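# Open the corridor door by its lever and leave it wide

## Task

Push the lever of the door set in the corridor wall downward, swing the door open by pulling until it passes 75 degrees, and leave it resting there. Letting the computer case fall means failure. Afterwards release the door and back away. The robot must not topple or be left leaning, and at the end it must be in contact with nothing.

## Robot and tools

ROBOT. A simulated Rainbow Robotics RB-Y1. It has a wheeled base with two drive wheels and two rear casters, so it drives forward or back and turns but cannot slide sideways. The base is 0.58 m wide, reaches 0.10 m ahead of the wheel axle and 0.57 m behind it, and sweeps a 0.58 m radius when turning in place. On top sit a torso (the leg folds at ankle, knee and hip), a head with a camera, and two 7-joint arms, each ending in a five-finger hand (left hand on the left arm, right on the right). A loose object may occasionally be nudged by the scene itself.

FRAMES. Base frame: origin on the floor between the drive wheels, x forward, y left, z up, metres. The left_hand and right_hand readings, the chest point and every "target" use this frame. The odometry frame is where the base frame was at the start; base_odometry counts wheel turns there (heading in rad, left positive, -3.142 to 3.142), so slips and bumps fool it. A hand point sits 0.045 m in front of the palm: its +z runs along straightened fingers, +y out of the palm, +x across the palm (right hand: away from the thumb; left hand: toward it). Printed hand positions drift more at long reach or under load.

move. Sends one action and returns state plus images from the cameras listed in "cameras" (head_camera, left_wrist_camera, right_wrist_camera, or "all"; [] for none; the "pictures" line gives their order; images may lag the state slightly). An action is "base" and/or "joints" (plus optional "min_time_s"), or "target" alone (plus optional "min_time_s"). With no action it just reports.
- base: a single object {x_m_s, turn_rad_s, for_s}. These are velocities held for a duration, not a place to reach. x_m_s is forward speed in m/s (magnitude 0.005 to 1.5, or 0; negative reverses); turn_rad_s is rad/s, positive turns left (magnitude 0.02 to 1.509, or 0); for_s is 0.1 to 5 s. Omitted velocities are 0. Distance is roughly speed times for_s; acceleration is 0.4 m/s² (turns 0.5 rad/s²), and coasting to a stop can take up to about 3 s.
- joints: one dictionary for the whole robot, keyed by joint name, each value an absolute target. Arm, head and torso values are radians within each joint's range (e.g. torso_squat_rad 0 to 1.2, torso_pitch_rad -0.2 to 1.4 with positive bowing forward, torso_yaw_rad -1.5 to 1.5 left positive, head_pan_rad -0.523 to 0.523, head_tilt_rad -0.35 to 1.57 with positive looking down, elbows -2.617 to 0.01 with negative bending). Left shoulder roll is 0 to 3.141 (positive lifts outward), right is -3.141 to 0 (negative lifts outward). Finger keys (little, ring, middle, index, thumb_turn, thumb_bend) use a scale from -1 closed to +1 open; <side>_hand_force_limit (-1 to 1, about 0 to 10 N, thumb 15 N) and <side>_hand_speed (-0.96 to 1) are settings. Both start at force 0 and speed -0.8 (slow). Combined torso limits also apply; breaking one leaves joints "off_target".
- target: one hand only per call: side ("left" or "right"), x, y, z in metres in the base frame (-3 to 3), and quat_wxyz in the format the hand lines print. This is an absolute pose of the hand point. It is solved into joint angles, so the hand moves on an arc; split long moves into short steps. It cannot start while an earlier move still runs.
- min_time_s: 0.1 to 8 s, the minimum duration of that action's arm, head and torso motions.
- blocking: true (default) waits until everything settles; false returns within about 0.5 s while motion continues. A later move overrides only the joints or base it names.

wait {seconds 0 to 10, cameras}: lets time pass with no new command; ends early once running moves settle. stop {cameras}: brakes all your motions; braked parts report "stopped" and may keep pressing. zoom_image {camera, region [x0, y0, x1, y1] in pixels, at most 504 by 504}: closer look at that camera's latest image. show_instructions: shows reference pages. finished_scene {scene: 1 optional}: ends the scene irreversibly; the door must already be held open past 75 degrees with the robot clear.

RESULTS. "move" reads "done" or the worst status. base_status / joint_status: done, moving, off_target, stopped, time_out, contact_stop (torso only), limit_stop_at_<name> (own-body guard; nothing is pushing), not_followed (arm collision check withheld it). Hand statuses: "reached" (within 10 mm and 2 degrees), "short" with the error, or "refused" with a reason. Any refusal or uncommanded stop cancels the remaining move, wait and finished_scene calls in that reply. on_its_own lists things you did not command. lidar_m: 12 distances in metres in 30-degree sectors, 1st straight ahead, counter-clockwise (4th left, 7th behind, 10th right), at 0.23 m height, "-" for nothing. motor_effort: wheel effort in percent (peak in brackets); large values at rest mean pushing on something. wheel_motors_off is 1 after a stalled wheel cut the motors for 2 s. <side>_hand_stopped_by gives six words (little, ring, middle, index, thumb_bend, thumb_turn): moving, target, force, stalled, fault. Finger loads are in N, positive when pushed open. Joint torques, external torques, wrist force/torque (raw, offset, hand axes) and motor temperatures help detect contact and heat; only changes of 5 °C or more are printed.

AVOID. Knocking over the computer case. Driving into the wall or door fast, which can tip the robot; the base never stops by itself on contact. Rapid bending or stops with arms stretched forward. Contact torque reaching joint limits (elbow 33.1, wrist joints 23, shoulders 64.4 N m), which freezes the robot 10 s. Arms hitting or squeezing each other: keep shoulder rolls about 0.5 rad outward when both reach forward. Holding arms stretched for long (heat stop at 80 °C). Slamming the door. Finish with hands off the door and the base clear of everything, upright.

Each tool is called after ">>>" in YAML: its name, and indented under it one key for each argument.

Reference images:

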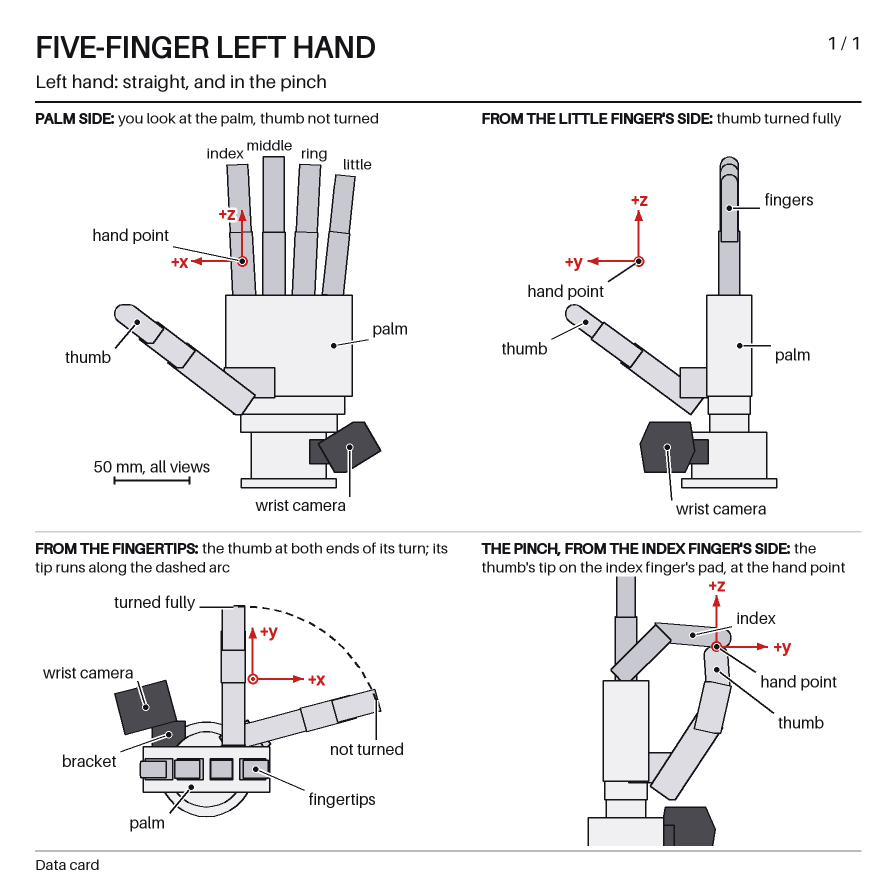

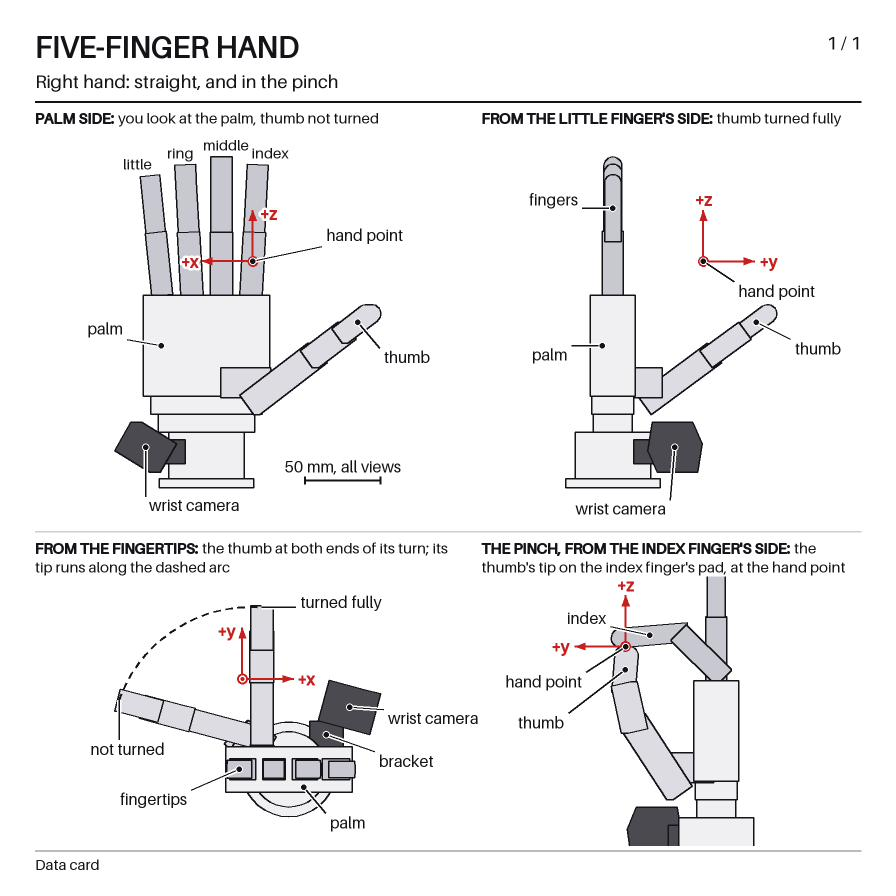

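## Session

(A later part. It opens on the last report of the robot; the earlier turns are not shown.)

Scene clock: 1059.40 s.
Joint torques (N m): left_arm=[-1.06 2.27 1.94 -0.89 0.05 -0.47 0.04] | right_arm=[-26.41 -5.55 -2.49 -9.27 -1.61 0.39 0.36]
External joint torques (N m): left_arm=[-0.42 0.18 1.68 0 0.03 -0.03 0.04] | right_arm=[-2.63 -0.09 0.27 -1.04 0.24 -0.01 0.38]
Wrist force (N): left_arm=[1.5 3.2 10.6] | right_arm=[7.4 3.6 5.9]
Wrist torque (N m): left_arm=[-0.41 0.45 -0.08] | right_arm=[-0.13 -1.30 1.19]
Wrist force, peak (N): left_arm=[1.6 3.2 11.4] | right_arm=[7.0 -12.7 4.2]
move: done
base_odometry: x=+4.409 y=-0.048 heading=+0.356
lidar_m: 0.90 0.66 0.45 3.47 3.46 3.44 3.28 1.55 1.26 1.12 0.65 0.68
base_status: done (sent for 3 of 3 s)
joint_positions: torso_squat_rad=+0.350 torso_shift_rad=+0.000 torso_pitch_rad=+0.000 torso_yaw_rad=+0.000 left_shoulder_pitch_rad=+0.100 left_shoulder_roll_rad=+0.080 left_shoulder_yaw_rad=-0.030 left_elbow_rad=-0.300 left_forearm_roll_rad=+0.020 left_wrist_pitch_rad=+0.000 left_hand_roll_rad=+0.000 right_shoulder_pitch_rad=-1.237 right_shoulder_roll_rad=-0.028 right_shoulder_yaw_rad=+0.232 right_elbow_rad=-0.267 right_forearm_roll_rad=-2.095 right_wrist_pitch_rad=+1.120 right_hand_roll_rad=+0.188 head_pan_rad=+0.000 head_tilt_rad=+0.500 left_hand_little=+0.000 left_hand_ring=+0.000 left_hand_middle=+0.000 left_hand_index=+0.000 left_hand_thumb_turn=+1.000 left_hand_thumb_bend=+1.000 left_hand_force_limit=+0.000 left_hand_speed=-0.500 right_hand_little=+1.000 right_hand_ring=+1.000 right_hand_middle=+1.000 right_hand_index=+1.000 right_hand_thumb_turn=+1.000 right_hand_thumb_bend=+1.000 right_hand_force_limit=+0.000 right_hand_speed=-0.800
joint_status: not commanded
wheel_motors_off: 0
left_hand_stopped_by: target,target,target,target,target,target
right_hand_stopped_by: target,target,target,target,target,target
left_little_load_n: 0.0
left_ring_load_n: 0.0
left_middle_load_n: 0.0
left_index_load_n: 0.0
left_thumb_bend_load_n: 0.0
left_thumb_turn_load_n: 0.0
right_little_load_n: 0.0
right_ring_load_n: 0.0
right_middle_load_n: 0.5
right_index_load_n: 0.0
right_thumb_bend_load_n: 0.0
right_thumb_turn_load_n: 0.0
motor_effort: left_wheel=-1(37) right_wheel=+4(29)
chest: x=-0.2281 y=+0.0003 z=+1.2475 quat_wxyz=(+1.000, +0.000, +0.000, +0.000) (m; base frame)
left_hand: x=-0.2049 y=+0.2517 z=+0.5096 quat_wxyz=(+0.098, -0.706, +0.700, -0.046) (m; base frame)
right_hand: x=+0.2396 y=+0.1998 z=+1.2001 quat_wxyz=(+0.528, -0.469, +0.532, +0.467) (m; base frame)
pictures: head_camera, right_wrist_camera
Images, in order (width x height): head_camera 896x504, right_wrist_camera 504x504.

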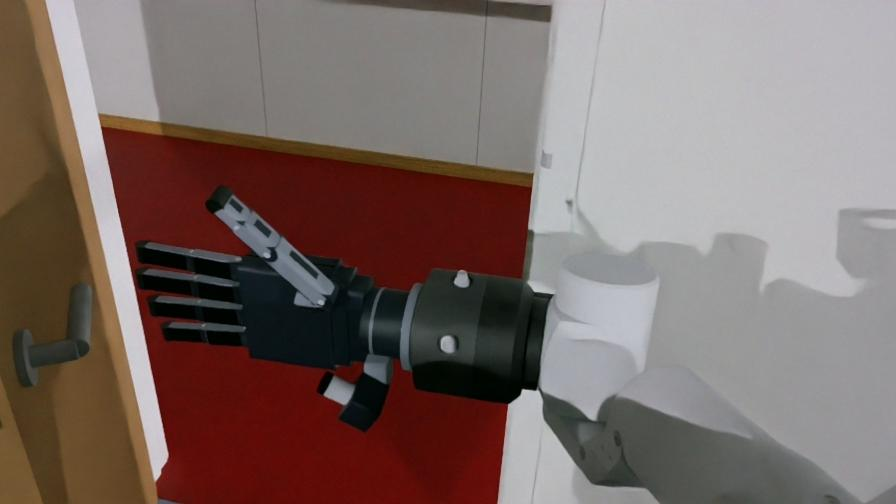

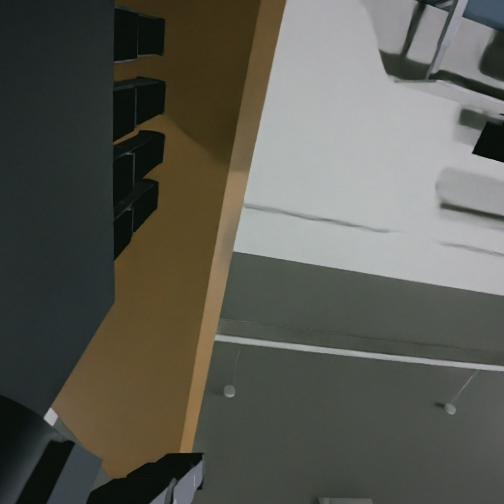

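>>> move:
  target: {"side": "right", "x": 0.22, "y": -0.05, "z": 1.2, "quat_wxyz": [0.5792, -0.4056, 0.5792, 0.4056]}
  min_time_s: 1.5

>>> move:
  base: {"x_m_s": -0.15, "for_s": 0.9}

>>> move:
  target: {"side": "right", "x": 0.12, "y": -0.28, "z": 1.1, "quat_wxyz": [0.6533, -0.2706, 0.6533, 0.2706]}
  min_time_s: 1.5

>>> move:
  joints: {"left_shoulder_pitch_rad": 0.3, "left_shoulder_roll_rad": 0.1, "left_shoulder_yaw_rad": 0.0, "left_elbow_rad": -2.3, "left_wrist_pitch_rad": 0.3}
  min_time_s: 2
  cameras: ["head_camera"]

Scene clock: 1119.23 s.
Joint torques (N m): left_arm=[-1.16 2.72 1.44 -0.82 0.17 -0.61 0.03] | right_arm=[-20 -8.93 -7.43 -8.48 -1.82 -0.5 -0.2]
External joint torques (N m): left_arm=[-0.52 0.62 1.17 0.07 0.15 -0.17 0.03] | right_arm=[-1.84 0.22 -0.71 -0.91 -0.05 -0.01 -0.18]
Wrist force (N): left_arm=[1.5 3.4 10.5] | right_arm=[7.8 3.1 5.8]
Wrist torque (N m): left_arm=[-0.39 0.46 -0.06] | right_arm=[-0.18 -1.37 1.00]
Wrist force, peak (N): left_arm=[1.4 3.3 11.1] | right_arm=[7.6 4.5 7.1]
move: done
base_odometry: x=+4.409 y=-0.048 heading=+0.356
lidar_m: 0.90 0.75 0.47 3.47 3.45 3.43 3.28 1.55 1.26 1.13 0.66 0.67
base_status: not commanded
joint_positions: torso_squat_rad=+0.350 torso_shift_rad=+0.000 torso_pitch_rad=+0.000 torso_yaw_rad=+0.000 left_shoulder_pitch_rad=+0.100 left_shoulder_roll_rad=+0.080 left_shoulder_yaw_rad=-0.030 left_elbow_rad=-0.300 left_forearm_roll_rad=+0.020 left_wrist_pitch_rad=+0.000 left_hand_roll_rad=+0.000 right_shoulder_pitch_rad=-0.500 right_shoulder_roll_rad=-0.580 right_shoulder_yaw_rad=+0.126 right_elbow_rad=-1.343 right_forearm_roll_rad=-2.093 right_wrist_pitch_rad=+1.087 right_hand_roll_rad=-0.232 head_pan_rad=+0.000 head_tilt_rad=+0.500 left_hand_little=+0.000 left_hand_ring=+0.000 left_hand_middle=+0.000 left_hand_index=+0.000 left_hand_thumb_turn=+1.000 left_hand_thumb_bend=+1.000 left_hand_force_limit=+0.000 left_hand_speed=-0.500 right_hand_little=+1.000 right_hand_ring=+1.000 right_hand_middle=+1.000 right_hand_index=+1.000 right_hand_thumb_turn=+1.000 right_hand_thumb_bend=+1.000 right_hand_force_limit=+0.000 right_hand_speed=-0.800
joint_status: all done
wheel_motors_off: 0
left_hand_stopped_by: target,target,target,target,target,target
right_hand_stopped_by: target,target,target,target,target,target
left_little_load_n: 0.0
left_ring_load_n: 0.0
left_middle_load_n: 0.0
left_index_load_n: 0.0
left_thumb_bend_load_n: 0.0
left_thumb_turn_load_n: 0.0
right_little_load_n: 0.0
right_ring_load_n: 0.0
right_middle_load_n: 0.0
right_index_load_n: 0.0
right_thumb_bend_load_n: 0.0
right_thumb_turn_load_n: 0.0
motor_effort: left_wheel=-1(2) right_wheel=+4(4)
chest: x=-0.2281 y=+0.0004 z=+1.2475 quat_wxyz=(+1.000, +0.000, +0.000, +0.000) (m; base frame)
left_hand: x=-0.2049 y=+0.2517 z=+0.5096 quat_wxyz=(+0.098, -0.706, +0.700, -0.046) (m; base frame)
right_hand: x=+0.2197 y=-0.0501 z=+1.2004 quat_wxyz=(+0.580, -0.407, +0.576, +0.408) (m; base frame)
right_hand_status: reached (checked arc, planned for 1.5 s): 1 mm and 0.5 deg off.
pictures: none

Scene clock: 1121.27 s.
Joint torques (N m): left_arm=[-1.14 3.03 1.34 -0.75 -0.01 -0.52 0.03] | right_arm=[-19.9 -9.54 -7.63 -8.56 -1.69 -0.75 -0.38]
External joint torques (N m): left_arm=[-0.5 0.94 1.07 0.14 -0.03 -0.08 0.03] | right_arm=[-1.74 -0.39 -0.91 -0.99 0.07 -0.27 -0.35]
Wrist force (N): left_arm=[0.6 2.9 10.7] | right_arm=[7.7 3.6 5.8]
Wrist torque (N m): left_arm=[-0.50 0.63 -0.13] | right_arm=[-0.12 -1.35 1.07]
Wrist force, peak (N): left_arm=[1.3 3.9 10.9] | right_arm=[8.2 4.3 6.4]
move: done
base_odometry: x=+4.283 y=-0.095 heading=+0.357
lidar_m: 1.04 0.59 0.55 3.43 4.06 3.32 3.52 1.45 1.19 1.09 0.75 0.75
base_status: done (sent for 0.9 of 0.9 s)
joint_positions: torso_squat_rad=+0.350 torso_shift_rad=+0.000 torso_pitch_rad=+0.000 torso_yaw_rad=+0.000 left_shoulder_pitch_rad=+0.100 left_shoulder_roll_rad=+0.080 left_shoulder_yaw_rad=-0.030 left_elbow_rad=-0.300 left_forearm_roll_rad=+0.020 left_wrist_pitch_rad=+0.000 left_hand_roll_rad=+0.000 right_shoulder_pitch_rad=-0.500 right_shoulder_roll_rad=-0.580 right_shoulder_yaw_rad=+0.126 right_elbow_rad=-1.343 right_forearm_roll_rad=-2.093 right_wrist_pitch_rad=+1.087 right_hand_roll_rad=-0.232 head_pan_rad=+0.000 head_tilt_rad=+0.500 left_hand_little=+0.000 left_hand_ring=+0.000 left_hand_middle=+0.000 left_hand_index=+0.000 left_hand_thumb_turn=+1.000 left_hand_thumb_bend=+1.000 left_hand_force_limit=+0.000 left_hand_speed=-0.500 right_hand_little=+1.000 right_hand_ring=+1.000 right_hand_middle=+1.000 right_hand_index=+1.000 right_hand_thumb_turn=+1.000 right_hand_thumb_bend=+1.000 right_hand_force_limit=+0.000 right_hand_speed=-0.800
joint_status: not commanded
wheel_motors_off: 0
left_hand_stopped_by: target,target,target,target,target,target
right_hand_stopped_by: target,target,target,target,target,target
left_little_load_n: 0.0
left_ring_load_n: 0.0
left_middle_load_n: 0.0
left_index_load_n: 0.0
left_thumb_bend_load_n: 0.0
left_thumb_turn_load_n: 0.0
right_little_load_n: 0.0
right_ring_load_n: 0.0
right_middle_load_n: 0.0
right_index_load_n: 0.0
right_thumb_bend_load_n: 0.0
right_thumb_turn_load_n: 0.0
motor_effort: left_wheel=+9(22) right_wheel=-8(40)
chest: x=-0.2280 y=+0.0004 z=+1.2475 quat_wxyz=(+1.000, +0.000, +0.000, +0.000) (m; base frame)
left_hand: x=-0.2049 y=+0.2517 z=+0.5096 quat_wxyz=(+0.098, -0.706, +0.700, -0.046) (m; base frame)
right_hand: x=+0.2197 y=-0.0501 z=+1.2004 quat_wxyz=(+0.580, -0.407, +0.576, +0.408) (m; base frame)
pictures: none

Scene clock: 1123.10 s.
Joint torques (N m): left_arm=[-1.36 2.99 1.52 -0.71 0.28 -0.59 -0.15] | right_arm=[-7.34 -16.34 -7.78 -8.06 -2.1 0.28 0.23]
External joint torques (N m): left_arm=[-0.72 0.9 1.25 0.18 0.27 -0.15 -0.14] | right_arm=[-1.52 -2.39 -0.77 -1.13 -0.17 0.06 0.25]
Wrist force (N): left_arm=[1.0 3.2 10.7] | right_arm=[7.8 3.8 6.7]
Wrist torque (N m): left_arm=[-0.43 0.53 -0.10] | right_arm=[-0.15 -1.42 1.18]
Wrist force, peak (N): left_arm=[1.0 3.0 11.4] | right_arm=[9.0 3.1 6.1]
move: done
base_odometry: x=+4.283 y=-0.095 heading=+0.357
lidar_m: 1.04 0.58 0.56 3.43 4.06 3.31 3.53 1.44 1.18 1.10 0.76 0.74
base_status: not commanded
joint_positions: torso_squat_rad=+0.350 torso_shift_rad=+0.000 torso_pitch_rad=+0.000 torso_yaw_rad=+0.000 left_shoulder_pitch_rad=+0.100 left_shoulder_roll_rad=+0.080 left_shoulder_yaw_rad=-0.030 left_elbow_rad=-0.300 left_forearm_roll_rad=+0.020 left_wrist_pitch_rad=+0.000 left_hand_roll_rad=+0.000 right_shoulder_pitch_rad=+0.225 right_shoulder_roll_rad=-0.672 right_shoulder_yaw_rad=-0.321 right_elbow_rad=-1.446 right_forearm_roll_rad=-2.323 right_wrist_pitch_rad=+1.194 right_hand_roll_rad=+0.106 head_pan_rad=+0.000 head_tilt_rad=+0.500 left_hand_little=+0.000 left_hand_ring=+0.000 left_hand_middle=+0.000 left_hand_index=+0.000 left_hand_thumb_turn=+1.000 left_hand_thumb_bend=+1.000 left_hand_force_limit=+0.000 left_hand_speed=-0.500 right_hand_little=+1.000 right_hand_ring=+1.000 right_hand_middle=+1.000 right_hand_index=+1.000 right_hand_thumb_turn=+1.000 right_hand_thumb_bend=+1.000 right_hand_force_limit=+0.000 right_hand_speed=-0.800
joint_status: all done
wheel_motors_off: 0
left_hand_stopped_by: target,target,target,target,target,target
right_hand_stopped_by: target,target,target,target,target,target
left_little_load_n: 0.0
left_ring_load_n: 0.0
left_middle_load_n: 0.0
left_index_load_n: 0.0
left_thumb_bend_load_n: 0.0
left_thumb_turn_load_n: 0.0
right_little_load_n: 0.0
right_ring_load_n: 0.0
right_middle_load_n: 0.0
right_index_load_n: 0.0
right_thumb_bend_load_n: 0.0
right_thumb_turn_load_n: 0.0
motor_effort: left_wheel=+9(9) right_wheel=-9(10)
chest: x=-0.2280 y=+0.0004 z=+1.2475 quat_wxyz=(+1.000, +0.000, +0.000, +0.000) (m; base frame)
left_hand: x=-0.2049 y=+0.2517 z=+0.5096 quat_wxyz=(+0.098, -0.706, +0.700, -0.046) (m; base frame)
right_hand: x=+0.1200 y=-0.2800 z=+1.1001 quat_wxyz=(+0.653, -0.270, +0.654, +0.270) (m; base frame)
right_hand_status: reached (checked arc, planned for 1.5 s): 0 mm and 0.1 deg off.
pictures: none

Scene clock: 1125.40 s.
Joint torques (N m): left_arm=[-4.53 1.93 2.71 -9.07 0.06 -1.94 0.04] | right_arm=[-6.57 -15.27 -6.67 -7.56 -1.83 0.47 0.2]
External joint torques (N m): left_arm=[1.24 0.63 1.61 0.45 0.04 -0.05 0.04] | right_arm=[-0.75 -1.33 0.35 -0.63 0.09 0.24 0.22]
Wrist force (N): left_arm=[2.0 7.5 4.4] | right_arm=[7.9 3.8 6.1]
Wrist torque (N m): left_arm=[0.17 0.21 -0.23] | right_arm=[-0.14 -1.36 1.22]
Wrist force, peak (N): left_arm=[2.2 7.4 9.5] | right_arm=[8.3 3.8 6.7]
move: done
base_odometry: x=+4.283 y=-0.095 heading=+0.357
lidar_m: 1.03 0.60 0.56 3.42 4.05 3.32 3.52 1.45 1.18 1.09 0.76 0.75
base_status: not commanded
joint_positions: torso_squat_rad=+0.350 torso_shift_rad=+0.000 torso_pitch_rad=+0.000 torso_yaw_rad=+0.000 left_shoulder_pitch_rad=+0.300 left_shoulder_roll_rad=+0.100 left_shoulder_yaw_rad=+0.000 left_elbow_rad=-2.300 left_forearm_roll_rad=+0.020 left_wrist_pitch_rad=+0.300 left_hand_roll_rad=+0.000 right_shoulder_pitch_rad=+0.225 right_shoulder_roll_rad=-0.673 right_shoulder_yaw_rad=-0.321 right_elbow_rad=-1.446 right_forearm_roll_rad=-2.323 right_wrist_pitch_rad=+1.194 right_hand_roll_rad=+0.106 head_pan_rad=+0.000 head_tilt_rad=+0.500 left_hand_little=+0.000 left_hand_ring=+0.000 left_hand_middle=+0.000 left_hand_index=+0.000 left_hand_thumb_turn=+1.000 left_hand_thumb_bend=+1.000 left_hand_force_limit=+0.000 left_hand_speed=-0.500 right_hand_little=+1.000 right_hand_ring=+1.000 right_hand_middle=+1.000 right_hand_index=+1.000 right_hand_thumb_turn=+1.000 right_hand_thumb_bend=+1.000 right_hand_force_limit=+0.000 right_hand_speed=-0.800
joint_status: all done
wheel_motors_off: 0
left_hand_stopped_by: target,target,target,target,target,target
right_hand_stopped_by: target,target,target,target,target,target
left_little_load_n: 0.0
left_ring_load_n: 0.0
left_middle_load_n: 0.0
left_index_load_n: 0.0
left_thumb_bend_load_n: 0.0
left_thumb_turn_load_n: 0.0
right_little_load_n: 0.0
right_ring_load_n: -0.5
right_middle_load_n: 0.0
right_index_load_n: 0.0
right_thumb_bend_load_n: 0.0
right_thumb_turn_load_n: 0.0
motor_effort: left_wheel=+9(9) right_wheel=-9(11)
chest: x=-0.2280 y=+0.0004 z=+1.2475 quat_wxyz=(+1.000, +0.000, +0.000, +0.000) (m; base frame)
left_hand: x=+0.2507 y=+0.2449 z=+1.1151 quat_wxyz=(+0.572, -0.453, +0.472, -0.495) (m; base frame)
right_hand: x=+0.1200 y=-0.2800 z=+1.1001 quat_wxyz=(+0.653, -0.270, +0.654, +0.270) (m; base frame)
pictures: head_camera
Images, in order (width x height): head_camera 896x504.

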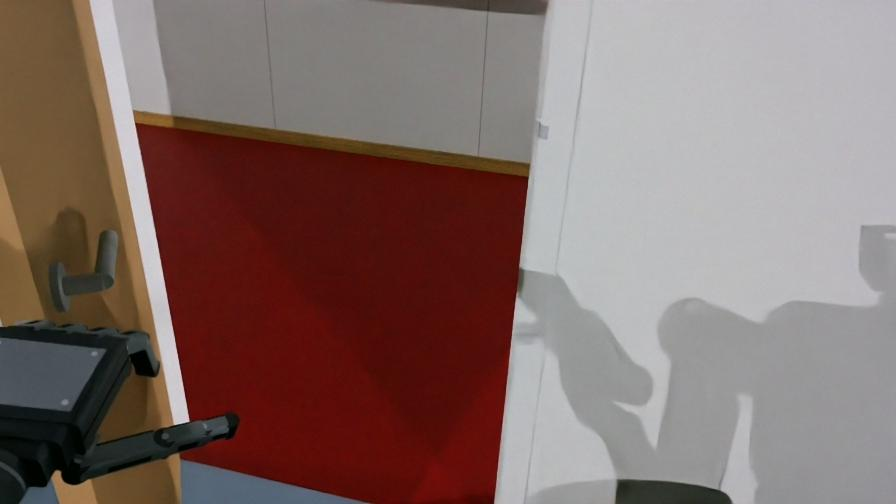

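>>> move:
  target: {"side": "left", "x": 0.27, "y": 0.14, "z": 1.22, "quat_wxyz": [0, 0.7071, 0, 0.7071]}
  min_time_s: 2

>>> move:
  target: {"side": "left", "x": 0.5, "y": 0.18, "z": 1.25, "quat_wxyz": [-0.0872, 0.7017, 0.0872, 0.7017]}
  min_time_s: 2
  cameras: ["head_camera", "left_wrist_camera"]

Scene clock: 1142.03 s.
Joint torques (N m): left_arm=[-9.52 -1.52 -1.74 -8.89 -0.38 -2.04 0.16] | right_arm=[-6.16 -15.49 -7.78 -7.66 -1.78 0.37 -0.01]
External joint torques (N m): left_arm=[-1.41 -0.6 -1.66 -0.08 -0.37 -0.12 0.12] | right_arm=[-0.34 -1.54 -0.76 -0.73 0.15 0.14 0.01]
Wrist force (N): left_arm=[-4.9 2.2 5.1] | right_arm=[8.0 3.4 5.7]
Wrist torque (N m): left_arm=[-0.17 0.77 -0.26] | right_arm=[-0.15 -1.39 1.19]
Wrist force, peak (N): left_arm=[1.4 7.9 5.0] | right_arm=[8.2 3.6 6.9]
move: done
base_odometry: x=+4.283 y=-0.095 heading=+0.357
lidar_m: 1.03 0.59 0.56 3.43 4.06 3.31 3.52 1.45 1.18 1.10 0.76 0.75
base_status: not commanded
joint_positions: torso_squat_rad=+0.350 torso_shift_rad=+0.000 torso_pitch_rad=+0.000 torso_yaw_rad=+0.000 left_shoulder_pitch_rad=+0.100 left_shoulder_roll_rad=+0.000 left_shoulder_yaw_rad=-0.113 left_elbow_rad=-2.355 left_forearm_roll_rad=-0.118 left_wrist_pitch_rad=+0.693 left_hand_roll_rad=+1.651 right_shoulder_pitch_rad=+0.225 right_shoulder_roll_rad=-0.673 right_shoulder_yaw_rad=-0.321 right_elbow_rad=-1.446 right_forearm_roll_rad=-2.323 right_wrist_pitch_rad=+1.194 right_hand_roll_rad=+0.106 head_pan_rad=+0.000 head_tilt_rad=+0.500 left_hand_little=+0.000 left_hand_ring=+0.000 left_hand_middle=+0.000 left_hand_index=+0.000 left_hand_thumb_turn=+1.000 left_hand_thumb_bend=+1.000 left_hand_force_limit=+0.000 left_hand_speed=-0.500 right_hand_little=+1.000 right_hand_ring=+1.000 right_hand_middle=+1.000 right_hand_index=+1.000 right_hand_thumb_turn=+1.000 right_hand_thumb_bend=+1.000 right_hand_force_limit=+0.000 right_hand_speed=-0.800
joint_status: all done
wheel_motors_off: 0
left_hand_stopped_by: target,target,target,target,target,target
right_hand_stopped_by: target,target,target,target,target,target
left_little_load_n: 0.0
left_ring_load_n: 0.0
left_middle_load_n: 0.0
left_index_load_n: 0.0
left_thumb_bend_load_n: 0.0
left_thumb_turn_load_n: -0.5
right_little_load_n: 0.0
right_ring_load_n: 0.5
right_middle_load_n: 0.0
right_index_load_n: 0.0
right_thumb_bend_load_n: 0.0
right_thumb_turn_load_n: 0.0
motor_effort: left_wheel=+9(9) right_wheel=-10(11)
chest: x=-0.2280 y=+0.0004 z=+1.2475 quat_wxyz=(+1.000, +0.000, +0.000, +0.000) (m; base frame)
left_hand: x=+0.2699 y=+0.1406 z=+1.2200 quat_wxyz=(-0.001, -0.707, +0.001, -0.707) (m; base frame)
left_hand_status: reached (checked arc, planned for 2.0 s): 1 mm and 0.2 deg off.
right_hand: x=+0.1200 y=-0.2800 z=+1.1001 quat_wxyz=(+0.653, -0.270, +0.654, +0.270) (m; base frame)
pictures: none

Scene clock: 1144.37 s.
Joint torques (N m): left_arm=[-22.11 4.51 1.8 -8.46 -0.97 -2.01 0.15] | right_arm=[-6.59 -15.83 -6.96 -7.72 -2.2 0.36 -0.03]
External joint torques (N m): left_arm=[-1.97 0.55 1.54 1.05 -0.41 -0.53 0.11] | right_arm=[-0.77 -1.88 0.06 -0.79 -0.27 0.14 -0.01]
Wrist force (N): left_arm=[-5.1 1.7 4.9] | right_arm=[7.9 3.5 6.0]
Wrist torque (N m): left_arm=[-0.24 0.79 -0.25] | right_arm=[-0.19 -1.41 1.22]
Wrist force, peak (N): left_arm=[-5.7 2.1 6.0] | right_arm=[8.0 3.4 6.7]
move: done
base_odometry: x=+4.283 y=-0.095 heading=+0.357
lidar_m: 1.03 0.58 0.57 3.42 4.06 3.31 3.53 1.44 1.19 1.10 0.76 0.75
base_status: not commanded
joint_positions: torso_squat_rad=+0.350 torso_shift_rad=+0.000 torso_pitch_rad=+0.000 torso_yaw_rad=+0.000 left_shoulder_pitch_rad=-0.747 left_shoulder_roll_rad=+0.058 left_shoulder_yaw_rad=+0.091 left_elbow_rad=-1.306 left_forearm_roll_rad=-0.711 left_wrist_pitch_rad=+0.592 left_hand_roll_rad=+2.267 right_shoulder_pitch_rad=+0.225 right_shoulder_roll_rad=-0.673 right_shoulder_yaw_rad=-0.321 right_elbow_rad=-1.446 right_forearm_roll_rad=-2.323 right_wrist_pitch_rad=+1.194 right_hand_roll_rad=+0.106 head_pan_rad=+0.000 head_tilt_rad=+0.500 left_hand_little=+0.000 left_hand_ring=+0.000 left_hand_middle=+0.000 left_hand_index=+0.000 left_hand_thumb_turn=+1.000 left_hand_thumb_bend=+1.000 left_hand_force_limit=+0.000 left_hand_speed=-0.500 right_hand_little=+1.000 right_hand_ring=+1.000 right_hand_middle=+1.000 right_hand_index=+1.000 right_hand_thumb_turn=+1.000 right_hand_thumb_bend=+1.000 right_hand_force_limit=+0.000 right_hand_speed=-0.800
joint_status: all done
wheel_motors_off: 0
left_hand_stopped_by: target,target,target,target,target,target
right_hand_stopped_by: target,target,target,target,target,target
left_little_load_n: -0.5
left_ring_load_n: 0.0
left_middle_load_n: 0.0
left_index_load_n: 0.0
left_thumb_bend_load_n: 0.0
left_thumb_turn_load_n: 0.0
right_little_load_n: 0.0
right_ring_load_n: 0.0
right_middle_load_n: 0.0
right_index_load_n: 0.0
right_thumb_bend_load_n: 0.0
right_thumb_turn_load_n: 0.0
motor_effort: left_wheel=+9(9) right_wheel=-10(11)
chest: x=-0.2280 y=+0.0004 z=+1.2475 quat_wxyz=(+1.000, +0.000, +0.000, +0.000) (m; base frame)
left_hand: x=+0.4998 y=+0.1797 z=+1.2497 quat_wxyz=(+0.087, -0.702, -0.086, -0.701) (m; base frame)
left_hand_status: reached (checked arc, planned for 2.0 s): 1 mm and 0.1 deg off.
right_hand: x=+0.1200 y=-0.2800 z=+1.1001 quat_wxyz=(+0.653, -0.270, +0.654, +0.270) (m; base frame)
pictures: head_camera, left_wrist_camera
Images, in order (width x height): head_camera 896x504, left_wrist_camera 504x504.

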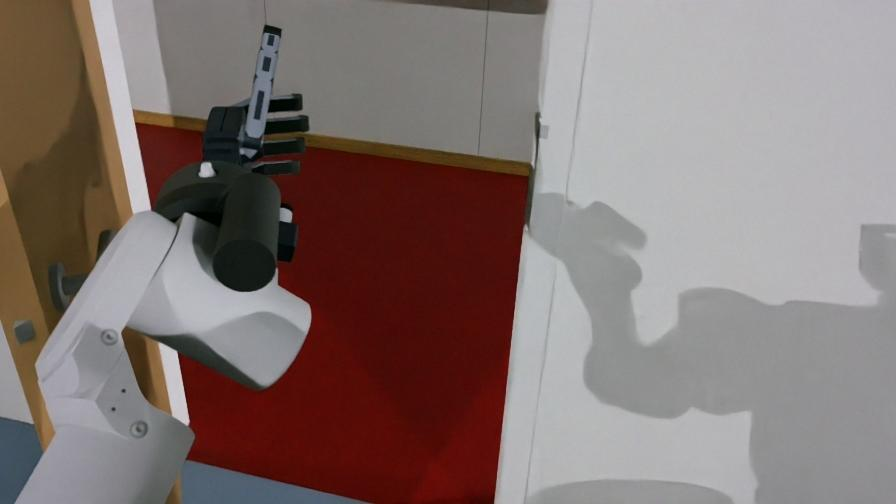

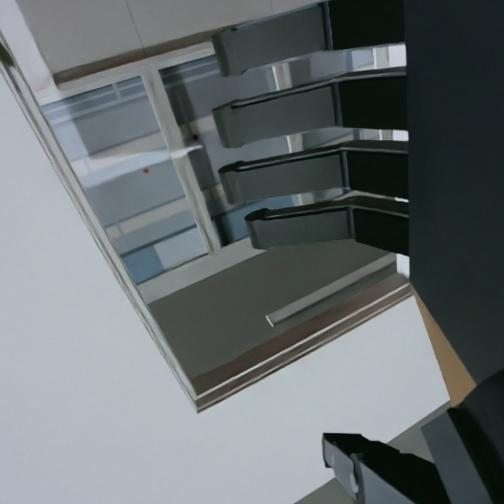

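>>> move:
  base: {"x_m_s": 0.15, "for_s": 1.33}

>>> move:
  target: {"side": "left", "x": 0.52, "y": 0.36, "z": 1.25, "quat_wxyz": [-0.2164, 0.6731, 0.2164, 0.6731]}
  min_time_s: 2
  cameras: ["head_camera"]

Scene clock: 1166.27 s.
Joint torques (N m): left_arm=[-21.14 4.53 1.83 -8.76 -0.61 -1.85 0.27] | right_arm=[-7.42 -16.12 -7.28 -7.69 -1.64 0.31 0.08]
External joint torques (N m): left_arm=[-1.01 0.57 1.56 0.75 -0.04 -0.37 0.23] | right_arm=[-1.6 -2.17 -0.26 -0.76 0.28 0.09 0.1]
Wrist force (N): left_arm=[-4.8 1.6 4.8] | right_arm=[7.7 3.4 5.9]
Wrist torque (N m): left_arm=[-0.25 0.77 -0.21] | right_arm=[-0.19 -1.35 1.18]
Wrist force, peak (N): left_arm=[-5.4 1.7 6.0] | right_arm=[8.6 3.9 6.4]
move: done
base_odometry: x=+4.470 y=-0.026 heading=+0.358
lidar_m: 0.83 0.81 0.44 3.63 3.48 5.43 3.35 3.78 1.14 2.04 0.61 0.68
base_status: done (sent for 1.33 of 1.33 s)
joint_positions: torso_squat_rad=+0.350 torso_shift_rad=+0.000 torso_pitch_rad=+0.000 torso_yaw_rad=+0.000 left_shoulder_pitch_rad=-0.747 left_shoulder_roll_rad=+0.058 left_shoulder_yaw_rad=+0.091 left_elbow_rad=-1.306 left_forearm_roll_rad=-0.711 left_wrist_pitch_rad=+0.592 left_hand_roll_rad=+2.267 right_shoulder_pitch_rad=+0.225 right_shoulder_roll_rad=-0.673 right_shoulder_yaw_rad=-0.321 right_elbow_rad=-1.446 right_forearm_roll_rad=-2.323 right_wrist_pitch_rad=+1.194 right_hand_roll_rad=+0.106 head_pan_rad=+0.000 head_tilt_rad=+0.500 left_hand_little=+0.000 left_hand_ring=+0.000 left_hand_middle=+0.000 left_hand_index=+0.000 left_hand_thumb_turn=+1.000 left_hand_thumb_bend=+1.000 left_hand_force_limit=+0.000 left_hand_speed=-0.500 right_hand_little=+1.000 right_hand_ring=+1.000 right_hand_middle=+1.000 right_hand_index=+1.000 right_hand_thumb_turn=+1.000 right_hand_thumb_bend=+1.000 right_hand_force_limit=+0.000 right_hand_speed=-0.800
joint_status: not commanded
wheel_motors_off: 0
left_hand_stopped_by: target,target,target,target,target,target
right_hand_stopped_by: target,target,target,target,target,target
left_little_load_n: 0.0
left_ring_load_n: 0.0
left_middle_load_n: 0.0
left_index_load_n: 0.0
left_thumb_bend_load_n: 0.0
left_thumb_turn_load_n: -0.5
right_little_load_n: 0.0
right_ring_load_n: 0.0
right_middle_load_n: 0.0
right_index_load_n: 0.0
right_thumb_bend_load_n: 0.0
right_thumb_turn_load_n: 0.0
motor_effort: left_wheel=+5(30) right_wheel=-3(40)
chest: x=-0.2280 y=+0.0004 z=+1.2475 quat_wxyz=(+1.000, +0.000, +0.000, +0.000) (m; base frame)
left_hand: x=+0.4999 y=+0.1797 z=+1.2496 quat_wxyz=(+0.087, -0.702, -0.086, -0.701) (m; base frame)
right_hand: x=+0.1200 y=-0.2800 z=+1.1000 quat_wxyz=(+0.653, -0.270, +0.654, +0.270) (m; base frame)
pictures: none

Scene clock: 1168.60 s.
Joint torques (N m): left_arm=[-24.65 9.02 0.72 -8.61 -1.37 -0.92 0.48] | right_arm=[-7.05 -15.23 -7.16 -7.92 -2.02 0.25 0.06]
External joint torques (N m): left_arm=[-2.66 1.19 1.21 1.05 -0.47 -0.02 0.44] | right_arm=[-1.23 -1.28 -0.15 -0.99 -0.09 0.03 0.09]
Wrist force (N): left_arm=[-5.0 2.2 5.4] | right_arm=[7.9 4.1 6.1]
Wrist torque (N m): left_arm=[-0.18 0.77 -0.24] | right_arm=[-0.08 -1.39 1.23]
Wrist force, peak (N): left_arm=[-5.0 2.3 6.1] | right_arm=[8.3 4.0 6.7]
move: done
base_odometry: x=+4.470 y=-0.026 heading=+0.358
lidar_m: 0.83 0.81 0.44 3.63 3.47 5.41 3.35 3.79 1.14 2.03 0.61 0.69
base_status: not commanded
joint_positions: torso_squat_rad=+0.350 torso_shift_rad=+0.000 torso_pitch_rad=+0.000 torso_yaw_rad=+0.000 left_shoulder_pitch_rad=-0.901 left_shoulder_roll_rad=+0.192 left_shoulder_yaw_rad=+0.271 left_elbow_rad=-0.965 left_forearm_roll_rad=-1.127 left_wrist_pitch_rad=+0.643 left_hand_roll_rad=+2.653 right_shoulder_pitch_rad=+0.225 right_shoulder_roll_rad=-0.673 right_shoulder_yaw_rad=-0.321 right_elbow_rad=-1.446 right_forearm_roll_rad=-2.323 right_wrist_pitch_rad=+1.194 right_hand_roll_rad=+0.106 head_pan_rad=+0.000 head_tilt_rad=+0.500 left_hand_little=+0.000 left_hand_ring=+0.000 left_hand_middle=+0.000 left_hand_index=+0.000 left_hand_thumb_turn=+1.000 left_hand_thumb_bend=+1.000 left_hand_force_limit=+0.000 left_hand_speed=-0.500 right_hand_little=+1.000 right_hand_ring=+1.000 right_hand_middle=+1.000 right_hand_index=+1.000 right_hand_thumb_turn=+1.000 right_hand_thumb_bend=+1.000 right_hand_force_limit=+0.000 right_hand_speed=-0.800
joint_status: all done
wheel_motors_off: 0
left_hand_stopped_by: target,target,target,target,target,target
right_hand_stopped_by: target,target,target,target,target,target
left_little_load_n: 0.0
left_ring_load_n: 0.0
left_middle_load_n: 0.0
left_index_load_n: 0.5
left_thumb_bend_load_n: 0.0
left_thumb_turn_load_n: 0.0
right_little_load_n: 0.0
right_ring_load_n: 0.0
right_middle_load_n: 0.0
right_index_load_n: 0.0
right_thumb_bend_load_n: 0.0
right_thumb_turn_load_n: 0.0
motor_effort: left_wheel=+5(6) right_wheel=-3(4)
chest: x=-0.2280 y=+0.0003 z=+1.2475 quat_wxyz=(+1.000, +0.000, +0.000, +0.000) (m; base frame)
left_hand: x=+0.5198 y=+0.3598 z=+1.2497 quat_wxyz=(+0.216, -0.674, -0.216, -0.673) (m; base frame)
left_hand_status: reached (checked arc, planned for 2.0 s): 0 mm and 0.2 deg off.
right_hand: x=+0.1200 y=-0.2800 z=+1.1000 quat_wxyz=(+0.653, -0.270, +0.654, +0.270) (m; base frame)
pictures: head_camera
Images, in order (width x height): head_camera 896x504.

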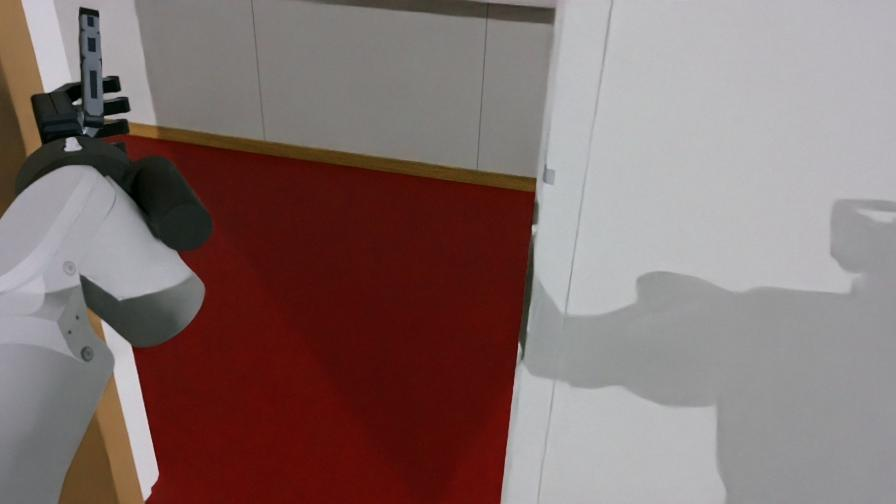

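>>> move:
  target: {"side": "left", "x": 0.46, "y": 0.52, "z": 1.25, "quat_wxyz": [0.5, -0.7071, 0.0, -0.5]}
  min_time_s: 3
  cameras: ["head_camera", "left_wrist_camera"]

Scene clock: 1189.90 s.
Joint torques (N m): left_arm=[-19.59 12.78 4.12 -9.05 -0.62 -1.54 -0.15] | right_arm=[-6.61 -15.66 -7.71 -7.69 -1.98 0.2 0.15]
External joint torques (N m): left_arm=[0.39 1.24 2.69 0.03 0.26 -0.24 -0.18] | right_arm=[-0.8 -1.71 -0.7 -0.76 -0.06 -0.02 0.17]
Wrist force (N): left_arm=[-3.1 5.6 5.5] | right_arm=[7.9 3.7 6.0]
Wrist torque (N m): left_arm=[-0.05 0.66 -0.45] | right_arm=[-0.12 -1.35 1.21]
Wrist force, peak (N): left_arm=[-1.9 19.6 1.2] | right_arm=[8.0 3.8 6.9]
move: done
base_odometry: x=+4.470 y=-0.026 heading=+0.358
lidar_m: 0.83 1.01 0.65 0.64 3.47 5.42 3.35 3.78 1.14 2.04 0.61 0.68
base_status: not commanded
joint_positions: torso_squat_rad=+0.350 torso_shift_rad=+0.000 torso_pitch_rad=+0.000 torso_yaw_rad=+0.000 left_shoulder_pitch_rad=-0.771 left_shoulder_roll_rad=+0.473 left_shoulder_yaw_rad=+0.282 left_elbow_rad=-1.197 left_forearm_roll_rad=-0.729 left_wrist_pitch_rad=+0.761 left_hand_roll_rad=+1.613 right_shoulder_pitch_rad=+0.225 right_shoulder_roll_rad=-0.673 right_shoulder_yaw_rad=-0.321 right_elbow_rad=-1.446 right_forearm_roll_rad=-2.323 right_wrist_pitch_rad=+1.194 right_hand_roll_rad=+0.106 head_pan_rad=+0.000 head_tilt_rad=+0.500 left_hand_little=+0.000 left_hand_ring=+0.000 left_hand_middle=+0.000 left_hand_index=+0.000 left_hand_thumb_turn=+1.000 left_hand_thumb_bend=+1.000 left_hand_force_limit=+0.000 left_hand_speed=-0.500 right_hand_little=+1.000 right_hand_ring=+1.000 right_hand_middle=+1.000 right_hand_index=+1.000 right_hand_thumb_turn=+1.000 right_hand_thumb_bend=+1.000 right_hand_force_limit=+0.000 right_hand_speed=-0.800
joint_status: all done
wheel_motors_off: 0
left_hand_stopped_by: target,target,target,target,target,target
right_hand_stopped_by: target,target,target,target,target,target
left_little_load_n: 0.0
left_ring_load_n: 0.0
left_middle_load_n: 0.0
left_index_load_n: 0.0
left_thumb_bend_load_n: 0.0
left_thumb_turn_load_n: 0.0
right_little_load_n: 0.0
right_ring_load_n: 0.0
right_middle_load_n: 0.0
right_index_load_n: 0.0
right_thumb_bend_load_n: 0.0
right_thumb_turn_load_n: 0.0
motor_effort: left_wheel=+5(6) right_wheel=-1(4)
chest: x=-0.2280 y=+0.0004 z=+1.2475 quat_wxyz=(+1.000, +0.000, +0.000, +0.000) (m; base frame)
left_hand: x=+0.4602 y=+0.5196 z=+1.2498 quat_wxyz=(+0.500, -0.707, +0.000, -0.500) (m; base frame)
left_hand_status: reached (checked arc, planned for 3.0 s): 0 mm and 0.0 deg off.
right_hand: x=+0.1200 y=-0.2800 z=+1.1000 quat_wxyz=(+0.653, -0.270, +0.654, +0.270) (m; base frame)
pictures: head_camera, left_wrist_camera
Images, in order (width x height): head_camera 896x504, left_wrist_camera 504x504.

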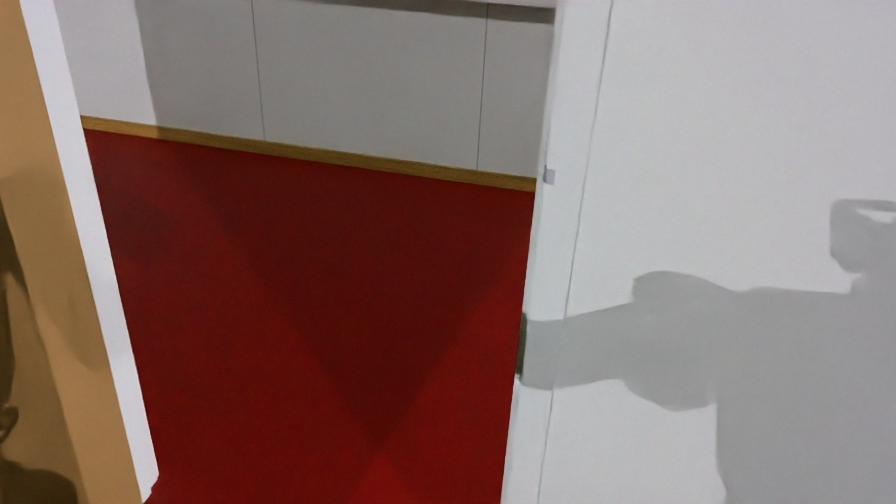

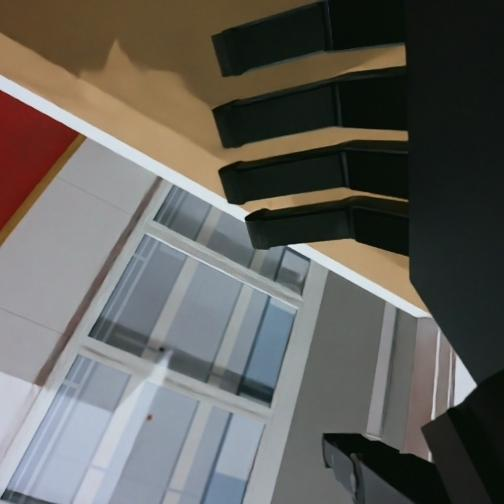

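>>> move:
  target: {"side": "left", "x": 0.4, "y": 0.66, "z": 1.25, "quat_wxyz": [0.561, -0.7011, -0.0924, -0.4305]}
  min_time_s: 3
  cameras: ["head_camera", "left_wrist_camera"]

Scene clock: 1203.40 s.
Joint torques (N m): left_arm=[-21.05 15.88 3.21 -8.12 -1.31 -1.18 0.41] | right_arm=[-6.83 -15.82 -7.78 -7.41 -1.85 0.33 0.26]
External joint torques (N m): left_arm=[-1.99 1.82 2.29 1.14 -0.31 -0.09 0.38] | right_arm=[-1.02 -1.87 -0.76 -0.48 0.07 0.11 0.29]
Wrist force (N): left_arm=[-3.1 5.8 5.4] | right_arm=[7.6 3.6 6.3]
Wrist torque (N m): left_arm=[0.00 0.66 -0.27] | right_arm=[-0.14 -1.33 1.23]
Wrist force, peak (N): left_arm=[-0.8 9.3 2.1] | right_arm=[8.2 3.8 6.7]
move: done
base_odometry: x=+4.470 y=-0.026 heading=+0.358
lidar_m: 0.84 1.06 0.74 0.73 3.47 5.43 3.35 3.79 1.14 2.04 0.62 0.67
base_status: not commanded
joint_positions: torso_squat_rad=+0.350 torso_shift_rad=+0.000 torso_pitch_rad=+0.000 torso_yaw_rad=+0.000 left_shoulder_pitch_rad=-0.780 left_shoulder_roll_rad=+0.609 left_shoulder_yaw_rad=+0.395 left_elbow_rad=-1.020 left_forearm_roll_rad=-0.882 left_wrist_pitch_rad=+0.766 left_hand_roll_rad=+1.754 right_shoulder_pitch_rad=+0.225 right_shoulder_roll_rad=-0.673 right_shoulder_yaw_rad=-0.321 right_elbow_rad=-1.446 right_forearm_roll_rad=-2.323 right_wrist_pitch_rad=+1.194 right_hand_roll_rad=+0.106 head_pan_rad=+0.000 head_tilt_rad=+0.500 left_hand_little=+0.000 left_hand_ring=+0.000 left_hand_middle=+0.000 left_hand_index=+0.000 left_hand_thumb_turn=+1.000 left_hand_thumb_bend=+1.000 left_hand_force_limit=+0.000 left_hand_speed=-0.500 right_hand_little=+1.000 right_hand_ring=+1.000 right_hand_middle=+1.000 right_hand_index=+1.000 right_hand_thumb_turn=+1.000 right_hand_thumb_bend=+1.000 right_hand_force_limit=+0.000 right_hand_speed=-0.800
joint_status: all done
wheel_motors_off: 0
left_hand_stopped_by: target,target,target,target,target,target
right_hand_stopped_by: target,target,target,target,target,target
left_little_load_n: 0.0
left_ring_load_n: 0.0
left_middle_load_n: 0.0
left_index_load_n: 0.0
left_thumb_bend_load_n: 0.5
left_thumb_turn_load_n: 0.0
right_little_load_n: 0.0
right_ring_load_n: 0.0
right_middle_load_n: 0.0
right_index_load_n: 0.0
right_thumb_bend_load_n: 0.0
right_thumb_turn_load_n: 0.0
motor_effort: left_wheel=+5(6) right_wheel=-2(2)
chest: x=-0.2280 y=+0.0004 z=+1.2475 quat_wxyz=(+1.000, +0.000, +0.000, +0.000) (m; base frame)
left_hand: x=+0.3997 y=+0.6595 z=+1.2495 quat_wxyz=(+0.561, -0.701, -0.092, -0.430) (m; base frame)
left_hand_status: reached (checked arc, planned for 3.0 s): 1 mm and 0.1 deg off.
right_hand: x=+0.1200 y=-0.2800 z=+1.1000 quat_wxyz=(+0.653, -0.270, +0.654, +0.270) (m; base frame)
pictures: head_camera, left_wrist_camera
Images, in order (width x height): head_camera 896x504, left_wrist_camera 504x504.

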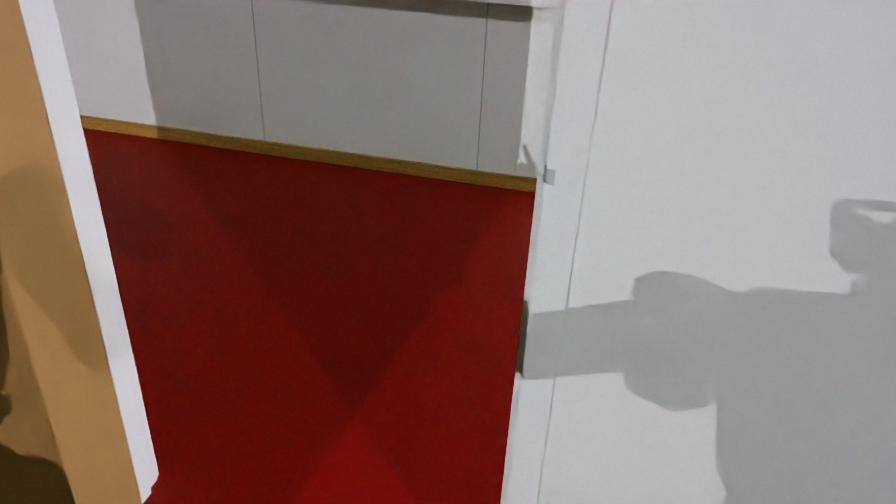

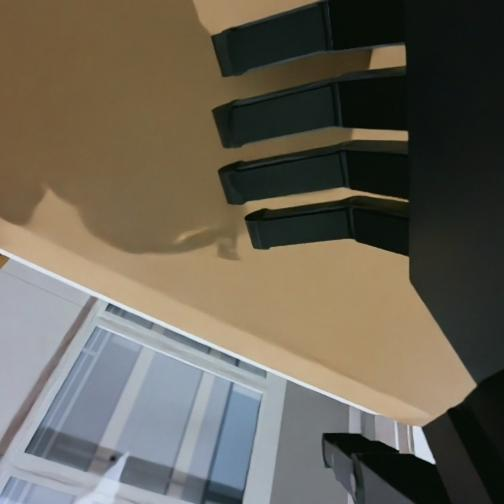

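>>> move:
  joints: {"torso_yaw_rad": 0.25}
  min_time_s: 3

>>> move:
  joints: {"head_pan_rad": 0.5, "head_tilt_rad": 0.6}
  cameras: ["head_camera", "left_wrist_camera"]

Scene clock: 1226.03 s.
Joint torques (N m): left_arm=[-19.61 15.47 2.98 -8.2 -1.34 -1.04 0.2] | right_arm=[-6.86 -16.14 -7.25 -7.89 -2.02 -0.01 0.11]
External joint torques (N m): left_arm=[-0.55 1.41 2.06 1.04 -0.34 0.05 0.17] | right_arm=[-1.04 -2.2 -0.24 -0.96 -0.09 -0.23 0.13]
Wrist force (N): left_arm=[-3.0 5.9 5.7] | right_arm=[7.5 4.0 5.9]
Wrist torque (N m): left_arm=[0.02 0.64 -0.27] | right_arm=[-0.09 -1.33 1.20]
Wrist force, peak (N): left_arm=[2.6 11.5 -2.0] | right_arm=[7.7 4.2 7.0]
move: done
base_odometry: x=+4.470 y=-0.026 heading=+0.358
lidar_m: 0.84 1.12 0.86 0.87 3.47 5.42 3.34 3.78 1.14 2.03 0.61 0.67
base_status: not commanded
joint_positions: torso_squat_rad=+0.350 torso_shift_rad=+0.000 torso_pitch_rad=+0.000 torso_yaw_rad=+0.250 left_shoulder_pitch_rad=-0.780 left_shoulder_roll_rad=+0.609 left_shoulder_yaw_rad=+0.395 left_elbow_rad=-1.020 left_forearm_roll_rad=-0.882 left_wrist_pitch_rad=+0.766 left_hand_roll_rad=+1.754 right_shoulder_pitch_rad=+0.225 right_shoulder_roll_rad=-0.673 right_shoulder_yaw_rad=-0.321 right_elbow_rad=-1.446 right_forearm_roll_rad=-2.323 right_wrist_pitch_rad=+1.194 right_hand_roll_rad=+0.106 head_pan_rad=+0.000 head_tilt_rad=+0.500 left_hand_little=+0.000 left_hand_ring=+0.000 left_hand_middle=+0.000 left_hand_index=+0.000 left_hand_thumb_turn=+1.000 left_hand_thumb_bend=+1.000 left_hand_force_limit=+0.000 left_hand_speed=-0.500 right_hand_little=+1.000 right_hand_ring=+1.000 right_hand_middle=+1.000 right_hand_index=+1.000 right_hand_thumb_turn=+1.000 right_hand_thumb_bend=+1.000 right_hand_force_limit=+0.000 right_hand_speed=-0.800
joint_status: all done
wheel_motors_off: 0
left_hand_stopped_by: target,target,target,target,target,target
right_hand_stopped_by: target,target,target,target,target,target
left_little_load_n: 0.0
left_ring_load_n: 0.0
left_middle_load_n: 0.0
left_index_load_n: 0.0
left_thumb_bend_load_n: 0.0
left_thumb_turn_load_n: 0.0
right_little_load_n: 0.0
right_ring_load_n: 0.0
right_middle_load_n: 0.0
right_index_load_n: 0.0
right_thumb_bend_load_n: 0.0
right_thumb_turn_load_n: 0.0
motor_effort: left_wheel=+6(6) right_wheel=-1(2)
chest: x=-0.2280 y=+0.0004 z=+1.2475 quat_wxyz=(+0.992, +0.000, +0.000, +0.125) (m; base frame)
left_hand: x=+0.2172 y=+0.7942 z=+1.2497 quat_wxyz=(+0.610, -0.685, -0.178, -0.357) (m; base frame)
right_hand: x=+0.1785 y=-0.1852 z=+1.0999 quat_wxyz=(+0.614, -0.350, +0.615, +0.350) (m; base frame)
pictures: none

Scene clock: 1227.03 s.
Joint torques (N m): left_arm=[-19.64 15.45 3.35 -8.15 -1.32 -1.1 0.3] | right_arm=[-6.4 -16.47 -7.49 -7.6 -2 0.64 0.21]
External joint torques (N m): left_arm=[-0.58 1.39 2.44 1.09 -0.31 -0.01 0.27] | right_arm=[-0.59 -2.52 -0.48 -0.67 -0.08 0.41 0.23]
Wrist force (N): left_arm=[-3.0 5.9 5.3] | right_arm=[7.3 3.4 6.2]
Wrist torque (N m): left_arm=[0.06 0.65 -0.27] | right_arm=[-0.19 -1.30 1.16]
Wrist force, peak (N): left_arm=[-3.0 6.0 6.0] | right_arm=[7.9 4.2 6.4]
move: done
base_odometry: x=+4.470 y=-0.026 heading=+0.358
lidar_m: 0.83 1.12 0.86 0.87 3.47 5.43 3.35 3.79 1.14 2.03 0.61 0.68
base_status: not commanded
joint_positions: torso_squat_rad=+0.350 torso_shift_rad=+0.000 torso_pitch_rad=+0.000 torso_yaw_rad=+0.250 left_shoulder_pitch_rad=-0.780 left_shoulder_roll_rad=+0.609 left_shoulder_yaw_rad=+0.395 left_elbow_rad=-1.020 left_forearm_roll_rad=-0.882 left_wrist_pitch_rad=+0.766 left_hand_roll_rad=+1.754 right_shoulder_pitch_rad=+0.225 right_shoulder_roll_rad=-0.673 right_shoulder_yaw_rad=-0.321 right_elbow_rad=-1.446 right_forearm_roll_rad=-2.323 right_wrist_pitch_rad=+1.194 right_hand_roll_rad=+0.106 head_pan_rad=+0.500 head_tilt_rad=+0.600 left_hand_little=+0.000 left_hand_ring=+0.000 left_hand_middle=+0.000 left_hand_index=+0.000 left_hand_thumb_turn=+1.000 left_hand_thumb_bend=+1.000 left_hand_force_limit=+0.000 left_hand_speed=-0.500 right_hand_little=+1.000 right_hand_ring=+1.000 right_hand_middle=+1.000 right_hand_index=+1.000 right_hand_thumb_turn=+1.000 right_hand_thumb_bend=+1.000 right_hand_force_limit=+0.000 right_hand_speed=-0.800
joint_status: all done
wheel_motors_off: 0
left_hand_stopped_by: target,target,target,target,target,target
right_hand_stopped_by: target,target,target,target,target,target
left_little_load_n: 0.0
left_ring_load_n: 0.0
left_middle_load_n: 0.0
left_index_load_n: 0.0
left_thumb_bend_load_n: -0.5
left_thumb_turn_load_n: 0.0
right_little_load_n: 0.0
right_ring_load_n: 0.5
right_middle_load_n: -0.5
right_index_load_n: 0.0
right_thumb_bend_load_n: 0.0
right_thumb_turn_load_n: 0.0
motor_effort: left_wheel=+6(6) right_wheel=+0(2)
chest: x=-0.2280 y=+0.0004 z=+1.2475 quat_wxyz=(+0.992, +0.000, +0.000, +0.125) (m; base frame)
left_hand: x=+0.2172 y=+0.7942 z=+1.2497 quat_wxyz=(+0.610, -0.685, -0.178, -0.357) (m; base frame)
right_hand: x=+0.1785 y=-0.1852 z=+1.0999 quat_wxyz=(+0.614, -0.350, +0.615, +0.350) (m; base frame)
pictures: head_camera, left_wrist_camera
Images, in order (width x height): head_camera 896x504, left_wrist_camera 504x504.

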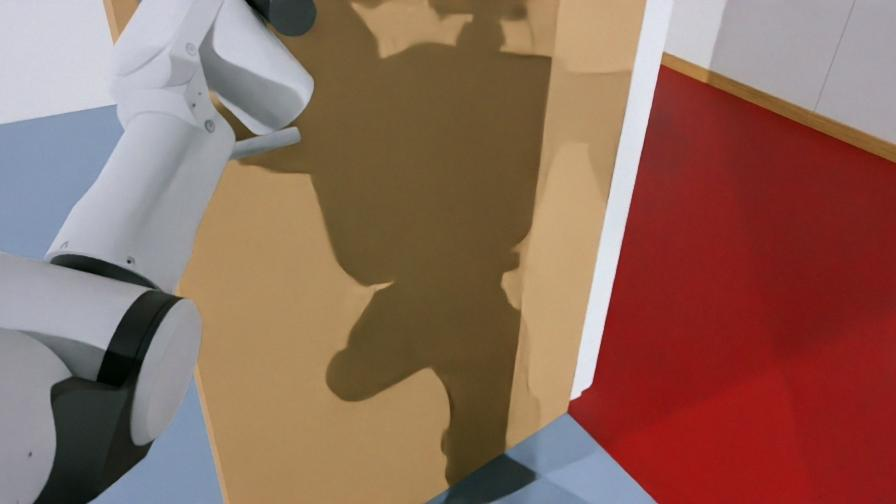

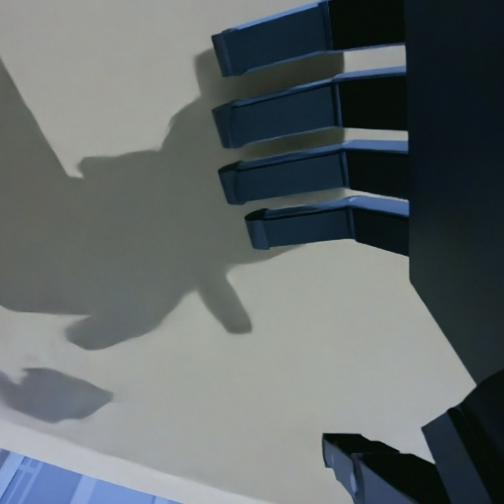

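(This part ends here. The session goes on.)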